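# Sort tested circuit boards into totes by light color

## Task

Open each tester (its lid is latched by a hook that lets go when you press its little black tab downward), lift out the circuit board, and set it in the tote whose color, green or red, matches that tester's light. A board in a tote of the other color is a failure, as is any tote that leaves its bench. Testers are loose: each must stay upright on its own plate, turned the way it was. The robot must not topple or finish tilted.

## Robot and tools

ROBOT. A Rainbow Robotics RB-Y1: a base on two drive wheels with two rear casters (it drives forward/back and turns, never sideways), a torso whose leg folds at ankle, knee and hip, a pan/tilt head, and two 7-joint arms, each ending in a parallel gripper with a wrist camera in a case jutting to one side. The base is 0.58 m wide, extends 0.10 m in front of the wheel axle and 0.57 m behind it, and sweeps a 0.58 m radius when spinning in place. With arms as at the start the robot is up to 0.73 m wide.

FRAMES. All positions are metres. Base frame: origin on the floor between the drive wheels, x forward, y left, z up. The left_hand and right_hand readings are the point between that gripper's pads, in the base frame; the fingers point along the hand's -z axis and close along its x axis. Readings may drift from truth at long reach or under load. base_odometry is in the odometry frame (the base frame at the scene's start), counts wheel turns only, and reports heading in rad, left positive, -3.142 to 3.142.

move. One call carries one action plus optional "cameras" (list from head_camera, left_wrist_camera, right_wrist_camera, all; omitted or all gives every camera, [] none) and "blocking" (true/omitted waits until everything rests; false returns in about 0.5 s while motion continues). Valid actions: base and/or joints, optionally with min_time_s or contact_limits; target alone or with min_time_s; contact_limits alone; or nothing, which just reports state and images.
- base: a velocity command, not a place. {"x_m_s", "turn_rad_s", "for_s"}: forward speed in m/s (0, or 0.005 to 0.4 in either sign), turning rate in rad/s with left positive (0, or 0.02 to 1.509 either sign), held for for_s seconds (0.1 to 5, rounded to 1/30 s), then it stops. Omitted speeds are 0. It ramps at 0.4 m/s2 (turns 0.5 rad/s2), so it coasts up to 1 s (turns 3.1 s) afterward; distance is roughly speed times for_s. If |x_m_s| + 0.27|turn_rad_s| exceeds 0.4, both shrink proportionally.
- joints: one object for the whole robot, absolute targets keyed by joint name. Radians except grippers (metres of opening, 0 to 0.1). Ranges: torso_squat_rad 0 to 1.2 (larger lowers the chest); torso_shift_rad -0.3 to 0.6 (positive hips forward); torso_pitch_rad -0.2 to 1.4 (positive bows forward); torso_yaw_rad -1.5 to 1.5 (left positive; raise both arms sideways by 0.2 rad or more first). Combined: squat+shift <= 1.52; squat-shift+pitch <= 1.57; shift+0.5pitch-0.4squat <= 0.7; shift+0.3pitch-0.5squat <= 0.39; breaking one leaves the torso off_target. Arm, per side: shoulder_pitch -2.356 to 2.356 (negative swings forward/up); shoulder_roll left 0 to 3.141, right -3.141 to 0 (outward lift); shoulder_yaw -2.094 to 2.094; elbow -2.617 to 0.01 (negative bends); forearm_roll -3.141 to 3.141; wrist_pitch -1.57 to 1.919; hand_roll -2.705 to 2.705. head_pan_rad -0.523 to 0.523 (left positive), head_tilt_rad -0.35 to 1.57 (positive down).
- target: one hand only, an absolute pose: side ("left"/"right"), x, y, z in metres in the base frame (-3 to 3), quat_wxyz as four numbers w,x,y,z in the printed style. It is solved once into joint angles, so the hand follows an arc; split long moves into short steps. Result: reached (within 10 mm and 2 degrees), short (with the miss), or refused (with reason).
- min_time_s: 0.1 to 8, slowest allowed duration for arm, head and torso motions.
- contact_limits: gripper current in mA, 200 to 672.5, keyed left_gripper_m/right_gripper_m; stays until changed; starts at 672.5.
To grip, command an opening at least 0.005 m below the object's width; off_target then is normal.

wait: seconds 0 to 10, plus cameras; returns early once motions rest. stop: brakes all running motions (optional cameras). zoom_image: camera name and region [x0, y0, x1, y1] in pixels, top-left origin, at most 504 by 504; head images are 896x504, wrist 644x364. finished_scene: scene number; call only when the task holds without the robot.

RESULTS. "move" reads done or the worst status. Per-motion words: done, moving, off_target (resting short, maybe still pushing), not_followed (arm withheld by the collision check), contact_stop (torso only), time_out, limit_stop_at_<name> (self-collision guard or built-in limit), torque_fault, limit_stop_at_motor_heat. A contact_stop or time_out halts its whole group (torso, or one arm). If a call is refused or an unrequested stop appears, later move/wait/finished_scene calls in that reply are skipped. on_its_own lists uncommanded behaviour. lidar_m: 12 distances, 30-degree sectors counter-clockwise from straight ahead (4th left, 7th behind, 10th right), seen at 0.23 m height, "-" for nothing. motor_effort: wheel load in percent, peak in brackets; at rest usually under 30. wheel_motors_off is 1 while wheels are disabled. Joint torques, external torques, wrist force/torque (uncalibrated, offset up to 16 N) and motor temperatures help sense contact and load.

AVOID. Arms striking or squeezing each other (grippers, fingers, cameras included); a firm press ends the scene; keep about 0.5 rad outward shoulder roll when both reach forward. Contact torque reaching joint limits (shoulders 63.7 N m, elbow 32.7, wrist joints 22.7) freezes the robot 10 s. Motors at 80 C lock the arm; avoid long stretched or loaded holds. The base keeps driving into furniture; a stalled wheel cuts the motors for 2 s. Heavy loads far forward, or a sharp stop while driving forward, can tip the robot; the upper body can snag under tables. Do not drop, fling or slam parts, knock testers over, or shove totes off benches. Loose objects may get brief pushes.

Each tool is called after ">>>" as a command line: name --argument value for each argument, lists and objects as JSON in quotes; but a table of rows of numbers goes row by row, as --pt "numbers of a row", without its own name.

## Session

>>> move --joints '{"head_tilt_rad": 0.3}'

Scene clock: 0.60 s.
Joint torques (N m): left_arm=[-1.97 1.12 0.08 -0.48 0.25 -0.32 0.08] | right_arm=[-1.63 0.13 -0.41 -0.2 -0.17 -0.6 -0.05]
External joint torques (N m): left_arm=[0.05 0.14 0.01 0.11 0.24 0.06 0.09] | right_arm=[-0.37 0.89 -0.37 0.19 -0.21 -0.17 -0.06]
Motor temperatures (°C): left_arm=[29 31 29 32 38 34 41] | right_arm=[34 33 28 32 45 36 36]
Wrist force (N): left_arm=[-2.6 -0.4 -9.6] | right_arm=[1.3 10.6 -12.6]
Wrist torque (N m): left_arm=[0.02 -0.45 -0.21] | right_arm=[-0.04 0.79 0.51]
Wrist force, peak (N): left_arm=[-2.6 -0.4 -9.8] | right_arm=[1.0 10.9 -12.9]
move: done
base_odometry: x=+0.000 y=+0.000 heading=+0.000
lidar_m: 2.87 2.43 2.85 2.62 2.49 2.55 1.98 1.87 2.26 2.24 2.12 2.17
base_status: not commanded
joint_positions: torso_squat_rad=+0.350 torso_shift_rad=+0.000 torso_pitch_rad=+0.000 torso_yaw_rad=+0.000 left_shoulder_pitch_rad=-0.001 left_shoulder_roll_rad=+0.031 left_shoulder_yaw_rad=-0.041 left_elbow_rad=-0.170 left_forearm_roll_rad=+0.033 left_wrist_pitch_rad=+0.032 left_hand_roll_rad=+0.039 left_gripper_m=+0.100 right_shoulder_pitch_rad=+0.036 right_shoulder_roll_rad=-0.008 right_shoulder_yaw_rad=-0.002 right_elbow_rad=-0.181 right_forearm_roll_rad=-0.038 right_wrist_pitch_rad=-0.031 right_hand_roll_rad=+0.012 right_gripper_m=+0.099 head_pan_rad=+0.000 head_tilt_rad=+0.300
joint_status: all done
wheel_motors_off: 0
motor_effort: left_wheel=+3(5) right_wheel=-1(3)
chest: x=-0.2280 y=-0.0008 z=+1.2475 quat_wxyz=(+1.000, +0.000, +0.000, +0.000)
left_hand: x=-0.1518 y=+0.2404 z=+0.5662 quat_wxyz=(+0.997, +0.012, -0.070, +0.014)
right_hand: x=-0.1586 y=-0.2280 z=+0.5658 quat_wxyz=(+0.996, -0.004, -0.089, -0.020)
pictures: head_camera, left_wrist_camera, right_wrist_camera
head_camera: T_world_to_cam=[[0.00049876, -0.998762, 0.0497328, -0.0744522], [-0.25776, -0.0481807, -0.965007, 1.40268], [0.966209, -0.0123378, -0.257465, 0.510714], [0, 0, 0, 1]] pos_world=[-0.131864, -0.000476834, 1.48879]
left_wrist_camera: T_world_to_cam=[[0.99097, 0.0427142, 0.127101, 0.0669298], [-0.0219148, -0.883563, 0.4678, -0.0215531], [0.132283, -0.466361, -0.874648, 0.696428], [0, 0, 0, 1]] pos_world=[-0.158923, 0.302884, 0.610705]
right_wrist_camera: T_world_to_cam=[[-0.979226, 0.0586362, -0.194108, -0.0296815], [-0.0323574, 0.899823, 0.435053, -0.0128651], [0.200173, 0.432296, -0.879233, 0.699462], [0, 0, 0, 1]] pos_world=[-0.169495, -0.289058, 0.614825]

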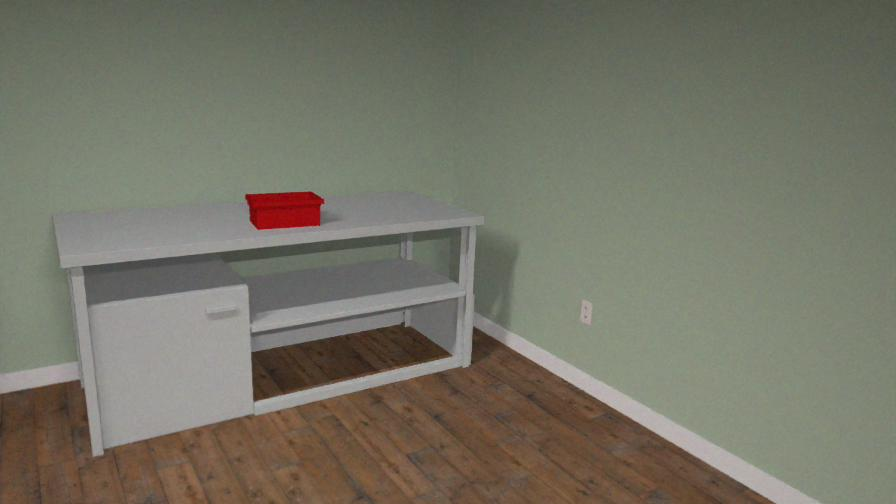

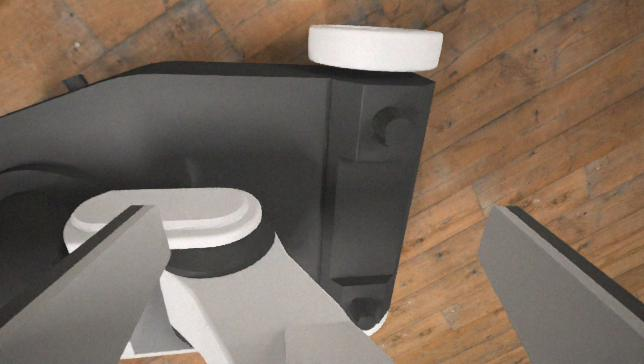

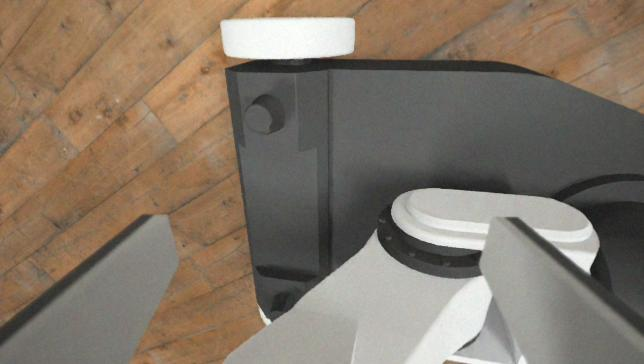

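>>> move --base '{"turn_rad_s": 0.8, "for_s": 1.5}' --cameras '["head_camera"]'

>>> move --base '{"turn_rad_s": 0.8, "for_s": 1.5}' --cameras '["head_camera"]'

>>> move --base '{"turn_rad_s": 0.8, "for_s": 1.5}' --cameras '["head_camera"]'

>>> move --base '{"turn_rad_s": 0.8, "for_s": 1.5}' --cameras '["head_camera"]'

Scene clock: 12.97 s.
Joint torques (N m): left_arm=[-2.14 0.88 0.04 -0.41 0.32 -0.3 0.11] | right_arm=[-1.55 0.15 -0.53 -0.31 -0.15 -0.42 0.1]
External joint torques (N m): left_arm=[-0.13 -0.11 -0.03 0.18 0.31 0.08 0.12] | right_arm=[-0.29 0.9 -0.5 0.08 -0.19 0.01 0.09]
Wrist force (N): left_arm=[-2.3 -0.4 -9.7] | right_arm=[1.2 10.6 -12.7]
Wrist torque (N m): left_arm=[0.00 -0.42 -0.21] | right_arm=[-0.05 0.79 0.51]
Wrist force, peak (N): left_arm=[-2.6 -0.5 -10.1] | right_arm=[1.1 11.0 -13.0]
move: done
base_odometry: x=+0.000 y=+0.000 heading=+1.125
lidar_m: 2.84 2.57 2.49 2.59 1.91 1.85 2.23 2.22 2.15 2.25 2.54 2.43
base_status: done (sent for 1.5 of 1.5 s)
joint_positions: torso_squat_rad=+0.350 torso_shift_rad=+0.000 torso_pitch_rad=+0.000 torso_yaw_rad=+0.000 left_shoulder_pitch_rad=-0.001 left_shoulder_roll_rad=+0.031 left_shoulder_yaw_rad=-0.041 left_elbow_rad=-0.170 left_forearm_roll_rad=+0.033 left_wrist_pitch_rad=+0.032 left_hand_roll_rad=+0.039 left_gripper_m=+0.100 right_shoulder_pitch_rad=+0.036 right_shoulder_roll_rad=-0.008 right_shoulder_yaw_rad=-0.002 right_elbow_rad=-0.181 right_forearm_roll_rad=-0.038 right_wrist_pitch_rad=-0.031 right_hand_roll_rad=+0.012 right_gripper_m=+0.099 head_pan_rad=+0.000 head_tilt_rad=+0.300
joint_status: not commanded
wheel_motors_off: 0
motor_effort: left_wheel=+1(30) right_wheel=+2(28)
chest: x=-0.2280 y=-0.0008 z=+1.2475 quat_wxyz=(+1.000, +0.000, +0.000, +0.000)
left_hand: x=-0.1518 y=+0.2403 z=+0.5662 quat_wxyz=(+0.997, +0.012, -0.070, +0.014)
right_hand: x=-0.1586 y=-0.2280 z=+0.5658 quat_wxyz=(+0.996, -0.004, -0.089, -0.020)
head_camera: T_world_to_cam=[[0.000493964, -0.998762, 0.0497333, -0.0744536], [-0.257667, -0.0481811, -0.965032, 1.40273], [0.966234, -0.0123379, -0.257372, 0.510578], [0, 0, 0, 1]] pos_world=[-0.131864, -0.000476833, 1.48879]

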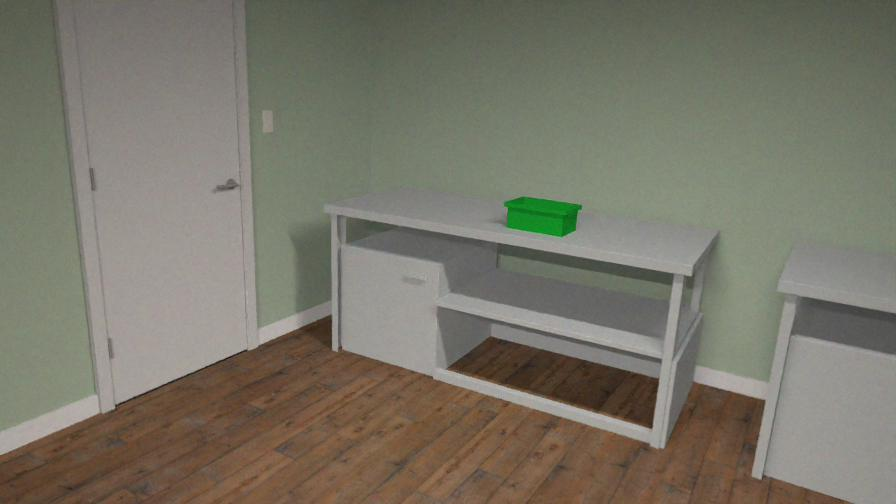

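Scene clock: 16.30 s.
Joint torques (N m): left_arm=[-2.04 1.06 0.15 -0.51 0.2 -0.31 0.11] | right_arm=[-1.5 0.06 -0.25 -0.23 -0.11 -0.57 -0.01]
External joint torques (N m): left_arm=[-0.03 0.08 0.08 0.07 0.19 0.07 0.11] | right_arm=[-0.24 0.81 -0.21 0.15 -0.15 -0.14 -0.02]
Wrist force (N): left_arm=[-2.4 -0.5 -9.5] | right_arm=[1.1 10.9 -12.4]
Wrist torque (N m): left_arm=[0.03 -0.43 -0.21] | right_arm=[-0.10 0.77 0.51]
Wrist force, peak (N): left_arm=[-2.6 -0.3 -10.0] | right_arm=[0.9 11.0 -13.0]
move: done
base_odometry: x=+0.000 y=+0.000 heading=+2.249
lidar_m: 2.49 2.66 1.84 1.88 2.23 2.16 2.11 2.29 2.54 2.46 2.83 2.53
base_status: done (sent for 1.5 of 1.5 s)
joint_positions: torso_squat_rad=+0.350 torso_shift_rad=+0.000 torso_pitch_rad=+0.000 torso_yaw_rad=+0.000 left_shoulder_pitch_rad=-0.001 left_shoulder_roll_rad=+0.031 left_shoulder_yaw_rad=-0.041 left_elbow_rad=-0.170 left_forearm_roll_rad=+0.033 left_wrist_pitch_rad=+0.032 left_hand_roll_rad=+0.039 left_gripper_m=+0.100 right_shoulder_pitch_rad=+0.036 right_shoulder_roll_rad=-0.008 right_shoulder_yaw_rad=-0.002 right_elbow_rad=-0.181 right_forearm_roll_rad=-0.038 right_wrist_pitch_rad=-0.031 right_hand_roll_rad=+0.012 right_gripper_m=+0.099 head_pan_rad=+0.000 head_tilt_rad=+0.300
joint_status: not commanded
wheel_motors_off: 0
motor_effort: left_wheel=+0(17) right_wheel=+3(26)
chest: x=-0.2280 y=-0.0008 z=+1.2475 quat_wxyz=(+1.000, +0.000, +0.000, +0.000)
left_hand: x=-0.1518 y=+0.2403 z=+0.5662 quat_wxyz=(+0.997, +0.012, -0.070, +0.014)
right_hand: x=-0.1586 y=-0.2280 z=+0.5658 quat_wxyz=(+0.996, -0.004, -0.089, -0.020)
head_camera: T_world_to_cam=[[0.000493964, -0.998762, 0.0497333, -0.0744536], [-0.257667, -0.0481811, -0.965032, 1.40273], [0.966234, -0.0123379, -0.257372, 0.510578], [0, 0, 0, 1]] pos_world=[-0.131864, -0.000476833, 1.48879]

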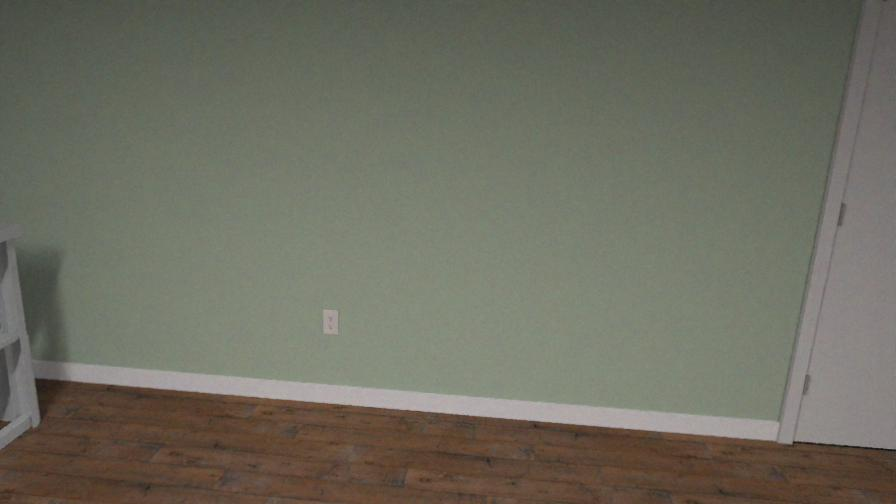

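Scene clock: 19.63 s.
Joint torques (N m): left_arm=[-1.99 1.11 -0.1 -0.49 0.24 -0.36 0.09] | right_arm=[-1.45 0.06 -0.21 -0.2 -0.11 -0.5 0.03]
External joint torques (N m): left_arm=[0.03 0.12 -0.17 0.09 0.24 0.02 0.1] | right_arm=[-0.18 0.81 -0.18 0.18 -0.15 -0.07 0.02]
Wrist force (N): left_arm=[-2.7 -0.4 -9.6] | right_arm=[0.9 10.8 -12.4]
Wrist torque (N m): left_arm=[0.01 -0.46 -0.21] | right_arm=[-0.08 0.74 0.51]
Wrist force, peak (N): left_arm=[-2.6 -0.3 -9.9] | right_arm=[0.7 10.9 -13.3]
move: done
base_odometry: x=+0.000 y=+0.000 heading=-2.909
lidar_m: 1.85 1.87 2.22 2.13 2.12 2.33 2.52 2.47 2.88 2.50 2.49 2.73
base_status: done (sent for 1.5 of 1.5 s)
joint_positions: torso_squat_rad=+0.350 torso_shift_rad=+0.000 torso_pitch_rad=+0.000 torso_yaw_rad=+0.000 left_shoulder_pitch_rad=-0.001 left_shoulder_roll_rad=+0.031 left_shoulder_yaw_rad=-0.041 left_elbow_rad=-0.170 left_forearm_roll_rad=+0.033 left_wrist_pitch_rad=+0.032 left_hand_roll_rad=+0.039 left_gripper_m=+0.100 right_shoulder_pitch_rad=+0.036 right_shoulder_roll_rad=-0.008 right_shoulder_yaw_rad=-0.002 right_elbow_rad=-0.181 right_forearm_roll_rad=-0.038 right_wrist_pitch_rad=-0.031 right_hand_roll_rad=+0.012 right_gripper_m=+0.099 head_pan_rad=+0.000 head_tilt_rad=+0.300
joint_status: not commanded
wheel_motors_off: 0
motor_effort: left_wheel=+1(14) right_wheel=+5(25)
chest: x=-0.2280 y=-0.0008 z=+1.2475 quat_wxyz=(+1.000, +0.000, +0.000, +0.000)
left_hand: x=-0.1518 y=+0.2403 z=+0.5662 quat_wxyz=(+0.997, +0.012, -0.070, +0.014)
right_hand: x=-0.1586 y=-0.2280 z=+0.5658 quat_wxyz=(+0.996, -0.004, -0.089, -0.020)
head_camera: T_world_to_cam=[[0.000493964, -0.998762, 0.0497333, -0.0744536], [-0.257667, -0.0481811, -0.965032, 1.40273], [0.966234, -0.0123379, -0.257372, 0.510578], [0, 0, 0, 1]] pos_world=[-0.131864, -0.000476833, 1.48879]

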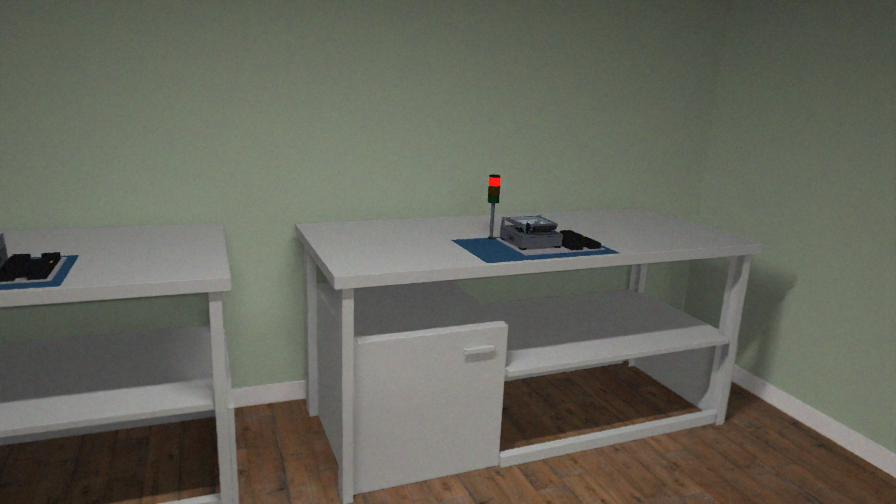

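Scene clock: 22.97 s.
Joint torques (N m): left_arm=[-2.07 1.04 -0.07 -0.5 0.27 -0.42 0.08] | right_arm=[-1.22 0.3 -0.35 -0.24 -0.19 -0.51 -0.02]
External joint torques (N m): left_arm=[-0.06 0.05 -0.14 0.08 0.26 -0.04 0.09] | right_arm=[0.05 1.05 -0.32 0.15 -0.23 -0.08 -0.03]
Wrist force (N): left_arm=[-2.4 -0.3 -9.7] | right_arm=[1.3 10.6 -12.9]
Wrist torque (N m): left_arm=[-0.02 -0.42 -0.22] | right_arm=[-0.06 0.81 0.52]
Wrist force, peak (N): left_arm=[-2.9 -0.4 -9.9] | right_arm=[1.1 10.8 -13.1]
move: done
base_odometry: x=+0.000 y=+0.000 heading=-1.784
lidar_m: 2.22 2.12 2.11 2.41 2.47 2.44 2.85 2.53 2.52 2.82 1.84 1.88
base_status: done (sent for 1.5 of 1.5 s)
joint_positions: torso_squat_rad=+0.350 torso_shift_rad=+0.000 torso_pitch_rad=+0.000 torso_yaw_rad=+0.000 left_shoulder_pitch_rad=-0.001 left_shoulder_roll_rad=+0.031 left_shoulder_yaw_rad=-0.041 left_elbow_rad=-0.170 left_forearm_roll_rad=+0.033 left_wrist_pitch_rad=+0.032 left_hand_roll_rad=+0.039 left_gripper_m=+0.100 right_shoulder_pitch_rad=+0.036 right_shoulder_roll_rad=-0.008 right_shoulder_yaw_rad=-0.002 right_elbow_rad=-0.181 right_forearm_roll_rad=-0.038 right_wrist_pitch_rad=-0.031 right_hand_roll_rad=+0.012 right_gripper_m=+0.099 head_pan_rad=+0.000 head_tilt_rad=+0.300
joint_status: not commanded
wheel_motors_off: 0
motor_effort: left_wheel=+1(16) right_wheel=+5(25)
chest: x=-0.2280 y=-0.0008 z=+1.2475 quat_wxyz=(+1.000, +0.000, +0.000, +0.000)
left_hand: x=-0.1518 y=+0.2403 z=+0.5662 quat_wxyz=(+0.997, +0.012, -0.070, +0.014)
right_hand: x=-0.1586 y=-0.2280 z=+0.5658 quat_wxyz=(+0.996, -0.004, -0.089, -0.020)
head_camera: T_world_to_cam=[[0.000493964, -0.998762, 0.0497333, -0.0744536], [-0.257667, -0.0481811, -0.965032, 1.40273], [0.966234, -0.0123379, -0.257372, 0.510578], [0, 0, 0, 1]] pos_world=[-0.131864, -0.000476833, 1.48879]

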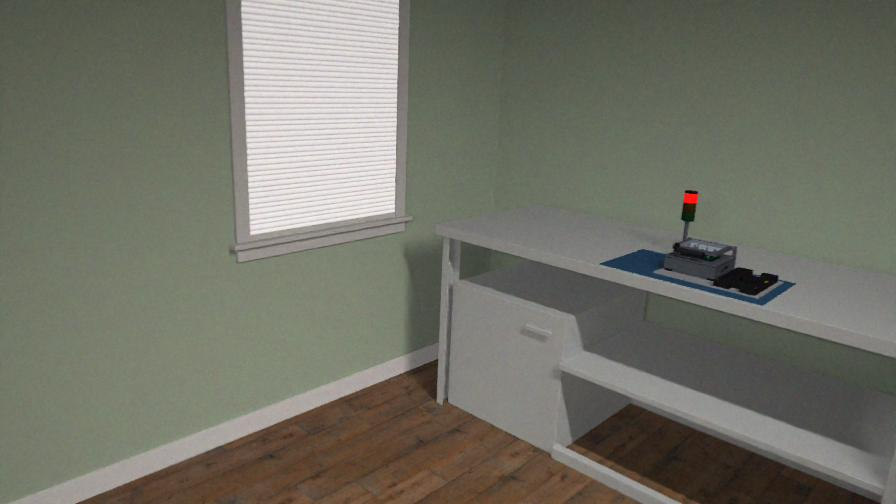

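>>> move --base '{"turn_rad_s": -0.3, "for_s": 0.6167}' --joints '{"torso_pitch_rad": 0.35, "head_tilt_rad": 0.6, "left_gripper_m": 0.0}' --cameras '[]'

>>> move --target '{"side":"right","x":0.1,"y":-0.32,"z":1.0,"quat_wxyz":[0.924,0,-0.383,0]}' --cameras '[]'

>>> move --target '{"side":"left","x":0.1,"y":0.32,"z":1.0,"quat_wxyz":[0.924,0,-0.383,0]}' --cameras '[]'

>>> move --target '{"side":"left","x":0.24,"y":0.16,"z":1.22,"quat_wxyz":[1,0,0,0]}' --cameras '[]'

>>> move --base '{"x_m_s": 0.36, "for_s": 3.7}' --cameras '[]'

>>> move --base '{"turn_rad_s": -0.4, "for_s": 1.55}' --cameras '["head_camera"]'

Scene clock: 40.33 s.
Joint torques (N m): left_arm=[6.76 0.85 0.07 2.95 0.2 0.36 0.15] | right_arm=[8.48 -0.06 -0.59 3.15 -0.33 0.2 0]
External joint torques (N m): left_arm=[-0.72 -0.07 -0.01 -0.17 0.2 0.05 0.14] | right_arm=[-0.43 0.77 -0.38 -0.31 -0.27 -0.1 0.01]
Wrist force (N): left_arm=[-0.6 -0.5 -9.2] | right_arm=[3.4 10.6 -12.8]
Wrist torque (N m): left_arm=[0.01 -0.34 -0.22] | right_arm=[-0.05 0.93 0.52]
Wrist force, peak (N): left_arm=[-2.7 -0.4 -10.1] | right_arm=[3.4 11.1 -12.9]
move: done
base_odometry: x=+0.000 y=+0.000 heading=-1.974
lidar_m: 2.23 2.17 2.11 2.22 2.52 2.43 2.85 2.58 2.52 2.65 1.89 1.85
base_status: done (sent for 0.63 of 0.63 s)
joint_positions: torso_squat_rad=+0.350 torso_shift_rad=+0.000 torso_pitch_rad=+0.350 torso_yaw_rad=+0.000 left_shoulder_pitch_rad=-0.001 left_shoulder_roll_rad=+0.031 left_shoulder_yaw_rad=-0.041 left_elbow_rad=-0.170 left_forearm_roll_rad=+0.033 left_wrist_pitch_rad=+0.032 left_hand_roll_rad=+0.039 left_gripper_m=+0.000 right_shoulder_pitch_rad=+0.036 right_shoulder_roll_rad=-0.008 right_shoulder_yaw_rad=-0.002 right_elbow_rad=-0.181 right_forearm_roll_rad=-0.038 right_wrist_pitch_rad=-0.031 right_hand_roll_rad=+0.012 right_gripper_m=+0.099 head_pan_rad=+0.000 head_tilt_rad=+0.600
joint_status: all done
wheel_motors_off: 0
motor_effort: left_wheel=+0(19) right_wheel=-4(21)
chest: x=-0.1219 y=-0.0007 z=+1.2287 quat_wxyz=(+0.985, +0.000, +0.174, +0.000)
left_hand: x=-0.2840 y=+0.2404 z=+0.5626 quat_wxyz=(+0.994, +0.014, +0.105, +0.012)
right_hand: x=-0.2904 y=-0.2280 z=+0.5645 quat_wxyz=(+0.996, -0.007, +0.086, -0.019)

Scene clock: 43.43 s.
Joint torques (N m): left_arm=[6.98 1 -0.07 2.96 0.24 0.34 0.15] | right_arm=[6.21 -4.46 -6.29 -6.26 0.01 -1.31 0.05]
External joint torques (N m): left_arm=[-0.51 0.08 -0.15 -0.16 0.24 0.03 0.14] | right_arm=[-0.03 0.25 -0.73 1.03 -0.51 0.08 0.01]
Wrist force (N): left_arm=[-0.5 -0.3 -9.4] | right_arm=[-2.8 10.6 -10.6]
Wrist torque (N m): left_arm=[-0.03 -0.33 -0.22] | right_arm=[-0.13 0.57 0.46]
Wrist force, peak (N): left_arm=[-0.3 -0.4 -9.9] | right_arm=[4.3 12.6 -13.0]
move: short
base_odometry: x=+0.000 y=+0.000 heading=-1.974
lidar_m: 2.23 2.18 2.12 2.23 2.53 2.43 2.85 2.59 2.52 2.65 1.90 1.84
base_status: not commanded
joint_positions: torso_squat_rad=+0.350 torso_shift_rad=+0.000 torso_pitch_rad=+0.350 torso_yaw_rad=+0.000 left_shoulder_pitch_rad=-0.001 left_shoulder_roll_rad=+0.031 left_shoulder_yaw_rad=-0.041 left_elbow_rad=-0.170 left_forearm_roll_rad=+0.033 left_wrist_pitch_rad=+0.032 left_hand_roll_rad=+0.039 left_gripper_m=+0.000 right_shoulder_pitch_rad=+0.938 right_shoulder_roll_rad=-0.824 right_shoulder_yaw_rad=-0.218 right_elbow_rad=-2.617 right_forearm_roll_rad=-0.251 right_wrist_pitch_rad=+0.397 right_hand_roll_rad=-0.617 right_gripper_m=+0.099 head_pan_rad=+0.000 head_tilt_rad=+0.600
joint_status: all done
wheel_motors_off: 0
motor_effort: left_wheel=-2(3) right_wheel=-4(6)
chest: x=-0.1219 y=-0.0007 z=+1.2287 quat_wxyz=(+0.985, +0.000, +0.174, +0.000)
left_hand: x=-0.2840 y=+0.2403 z=+0.5626 quat_wxyz=(+0.994, +0.014, +0.105, +0.012)
right_hand: x=+0.1001 y=-0.3204 z=+0.9994 quat_wxyz=(+0.907, +0.046, -0.418, +0.019)
right_hand_status: short (checked arc, as near as the solve gets, planned for 2.8 s): 1 mm and 7.2 deg off. The place is met; only the turn is off.

Scene clock: 46.53 s.
Joint torques (N m): left_arm=[5.27 4.81 6.06 -6.01 -0.08 -1 0.06] | right_arm=[6.21 -4.39 -6.19 -6.17 0.12 -1.22 0.02]
External joint torques (N m): left_arm=[0 0.71 1.05 1.05 0.17 0.36 0.11] | right_arm=[-0.03 0.33 -0.62 1.12 -0.4 0.17 -0.02]
Wrist force (N): left_arm=[-6.4 0.4 -7.8] | right_arm=[-2.7 10.6 -10.6]
Wrist torque (N m): left_arm=[-0.09 -0.68 -0.16] | right_arm=[-0.12 0.57 0.47]
Wrist force, peak (N): left_arm=[-4.1 -1.6 -9.5] | right_arm=[-2.7 10.8 -10.8]
move: short
base_odometry: x=+0.000 y=+0.000 heading=-1.974
lidar_m: 2.23 2.17 2.12 2.22 2.53 2.43 2.84 2.59 2.51 2.64 1.90 1.84
base_status: not commanded
joint_positions: torso_squat_rad=+0.350 torso_shift_rad=+0.000 torso_pitch_rad=+0.350 torso_yaw_rad=+0.000 left_shoulder_pitch_rad=+0.934 left_shoulder_roll_rad=+0.817 left_shoulder_yaw_rad=+0.222 left_elbow_rad=-2.617 left_forearm_roll_rad=+0.270 left_wrist_pitch_rad=+0.406 left_hand_roll_rad=+0.599 left_gripper_m=+0.000 right_shoulder_pitch_rad=+0.938 right_shoulder_roll_rad=-0.824 right_shoulder_yaw_rad=-0.218 right_elbow_rad=-2.617 right_forearm_roll_rad=-0.251 right_wrist_pitch_rad=+0.397 right_hand_roll_rad=-0.617 right_gripper_m=+0.099 head_pan_rad=+0.000 head_tilt_rad=+0.600
joint_status: all done
wheel_motors_off: 0
motor_effort: left_wheel=-1(3) right_wheel=-4(7)
chest: x=-0.1219 y=-0.0007 z=+1.2287 quat_wxyz=(+0.985, +0.000, +0.174, +0.000)
left_hand: x=+0.1001 y=+0.3204 z=+0.9994 quat_wxyz=(+0.908, -0.044, -0.416, -0.018)
left_hand_status: short (checked arc, as near as the solve gets, planned for 2.8 s): 1 mm and 6.8 deg off. The place is met; only the turn is off.
right_hand: x=+0.1001 y=-0.3204 z=+0.9994 quat_wxyz=(+0.907, +0.046, -0.418, +0.019)

Scene clock: 48.90 s.
Joint torques (N m): left_arm=[-13.89 -2.06 8.1 5.06 0.13 -0.12 -0.02] | right_arm=[6.01 -4.27 -5.77 -6.27 0.05 -1.31 0.11]
External joint torques (N m): left_arm=[1.63 0.38 -0.74 0.51 0.1 -0.06 -0.02] | right_arm=[-0.23 0.45 -0.21 1.02 -0.47 0.08 0.07]
Wrist force (N): left_arm=[-2.0 -0.1 -9.6] | right_arm=[-2.9 10.5 -10.7]
Wrist torque (N m): left_arm=[0.00 -0.39 -0.18] | right_arm=[-0.10 0.55 0.46]
Wrist force, peak (N): left_arm=[-7.2 0.4 -8.4] | right_arm=[-2.6 11.0 -10.6]
move: done
base_odometry: x=+0.000 y=+0.000 heading=-1.974
lidar_m: 2.23 2.18 2.11 2.23 2.52 2.43 2.84 2.59 2.52 2.65 1.89 1.85
base_status: not commanded
joint_positions: torso_squat_rad=+0.350 torso_shift_rad=+0.000 torso_pitch_rad=+0.350 torso_yaw_rad=+0.000 left_shoulder_pitch_rad=+0.735 left_shoulder_roll_rad=+2.525 left_shoulder_yaw_rad=+1.490 left_elbow_rad=-1.854 left_forearm_roll_rad=+2.110 left_wrist_pitch_rad=+1.521 left_hand_roll_rad=+1.055 left_gripper_m=+0.000 right_shoulder_pitch_rad=+0.938 right_shoulder_roll_rad=-0.824 right_shoulder_yaw_rad=-0.218 right_elbow_rad=-2.617 right_forearm_roll_rad=-0.251 right_wrist_pitch_rad=+0.397 right_hand_roll_rad=-0.617 right_gripper_m=+0.099 head_pan_rad=+0.000 head_tilt_rad=+0.600
joint_status: all done
wheel_motors_off: 0
motor_effort: left_wheel=-1(2) right_wheel=-6(8)
chest: x=-0.1219 y=-0.0008 z=+1.2287 quat_wxyz=(+0.985, +0.000, +0.174, +0.000)
left_hand: x=+0.2398 y=+0.1598 z=+1.2201 quat_wxyz=(+1.000, -0.001, -0.001, +0.000)
left_hand_status: reached (checked arc, planned for 2.0 s): 0 mm and 0.1 deg off.
right_hand: x=+0.1001 y=-0.3205 z=+0.9994 quat_wxyz=(+0.907, +0.046, -0.418, +0.019)

Scene clock: 53.83 s.
Joint torques (N m): left_arm=[-14.51 -2.1 8.15 4.94 0.17 -0.05 0.07] | right_arm=[6.31 -4.56 -5.95 -6.45 0.04 -1.28 0.1]
External joint torques (N m): left_arm=[1.01 0.34 -0.68 0.4 0.14 0.01 0.07] | right_arm=[0.06 0.16 -0.39 0.83 -0.48 0.11 0.06]
Wrist force (N): left_arm=[-2.1 -0.1 -9.4] | right_arm=[-2.7 10.5 -10.6]
Wrist torque (N m): left_arm=[0.00 -0.44 -0.18] | right_arm=[-0.10 0.58 0.48]
Wrist force, peak (N): left_arm=[-2.0 -0.2 -10.1] | right_arm=[-2.6 10.8 -10.9]
move: done
base_odometry: x=-0.522 y=-1.226 heading=-1.973
lidar_m: 0.89 1.17 1.40 1.46 2.08 3.59 4.19 3.32 2.91 1.04 0.99 1.43
base_status: done (sent for 3.7 of 3.7 s)
joint_positions: torso_squat_rad=+0.350 torso_shift_rad=+0.000 torso_pitch_rad=+0.350 torso_yaw_rad=+0.000 left_shoulder_pitch_rad=+0.735 left_shoulder_roll_rad=+2.525 left_shoulder_yaw_rad=+1.490 left_elbow_rad=-1.854 left_forearm_roll_rad=+2.110 left_wrist_pitch_rad=+1.521 left_hand_roll_rad=+1.055 left_gripper_m=+0.000 right_shoulder_pitch_rad=+0.938 right_shoulder_roll_rad=-0.824 right_shoulder_yaw_rad=-0.218 right_elbow_rad=-2.617 right_forearm_roll_rad=-0.251 right_wrist_pitch_rad=+0.397 right_hand_roll_rad=-0.617 right_gripper_m=+0.099 head_pan_rad=+0.000 head_tilt_rad=+0.600
joint_status: not commanded
wheel_motors_off: 0
motor_effort: left_wheel=+4(32) right_wheel=-7(25)
chest: x=-0.1219 y=-0.0007 z=+1.2287 quat_wxyz=(+0.985, +0.000, +0.174, +0.000)
left_hand: x=+0.2398 y=+0.1599 z=+1.2201 quat_wxyz=(+1.000, -0.001, -0.001, +0.000)
right_hand: x=+0.1001 y=-0.3205 z=+0.9994 quat_wxyz=(+0.907, +0.046, -0.418, +0.019)

Scene clock: 56.50 s.
Joint torques (N m): left_arm=[-14.32 -2.25 8.51 4.84 0.06 -0.09 0.03] | right_arm=[6.09 -4.44 -5.88 -6.33 0.15 -1.4 0.09]
External joint torques (N m): left_arm=[1.2 0.18 -0.33 0.3 0.03 -0.03 0.03] | right_arm=[-0.16 0.28 -0.32 0.96 -0.37 -0.01 0.05]
Wrist force (N): left_arm=[-2.2 -0.2 -9.7] | right_arm=[-2.4 10.5 -10.4]
Wrist torque (N m): left_arm=[0.02 -0.45 -0.17] | right_arm=[-0.09 0.59 0.47]
Wrist force, peak (N): left_arm=[-2.1 0.1 -10.0] | right_arm=[-2.9 10.6 -11.0]
move: done
base_odometry: x=-0.522 y=-1.226 heading=-2.600
lidar_m: 1.43 0.89 1.06 1.40 1.43 1.89 3.58 3.74 3.41 3.23 1.27 0.99
base_status: done (sent for 1.57 of 1.57 s)
joint_positions: torso_squat_rad=+0.350 torso_shift_rad=+0.000 torso_pitch_rad=+0.350 torso_yaw_rad=+0.000 left_shoulder_pitch_rad=+0.735 left_shoulder_roll_rad=+2.525 left_shoulder_yaw_rad=+1.490 left_elbow_rad=-1.854 left_forearm_roll_rad=+2.110 left_wrist_pitch_rad=+1.521 left_hand_roll_rad=+1.055 left_gripper_m=+0.000 right_shoulder_pitch_rad=+0.938 right_shoulder_roll_rad=-0.824 right_shoulder_yaw_rad=-0.218 right_elbow_rad=-2.617 right_forearm_roll_rad=-0.251 right_wrist_pitch_rad=+0.397 right_hand_roll_rad=-0.617 right_gripper_m=+0.099 head_pan_rad=+0.000 head_tilt_rad=+0.600
joint_status: not commanded
wheel_motors_off: 0
motor_effort: left_wheel=+3(28) right_wheel=+0(28)
chest: x=-0.1219 y=-0.0007 z=+1.2287 quat_wxyz=(+0.985, +0.000, +0.174, +0.000)
left_hand: x=+0.2398 y=+0.1599 z=+1.2201 quat_wxyz=(+1.000, -0.001, -0.001, +0.000)
right_hand: x=+0.1001 y=-0.3204 z=+0.9994 quat_wxyz=(+0.907, +0.046, -0.418, +0.019)
head_camera: T_world_to_cam=[[0.0309709, -0.998753, 0.0391557, -0.0566676], [-0.789137, -0.0484758, -0.612301, 0.895935], [0.613436, -0.0119357, -0.789654, 1.07164], [0, 0, 0, 1]] pos_world=[0.0513884, -0.000375095, 1.39703]

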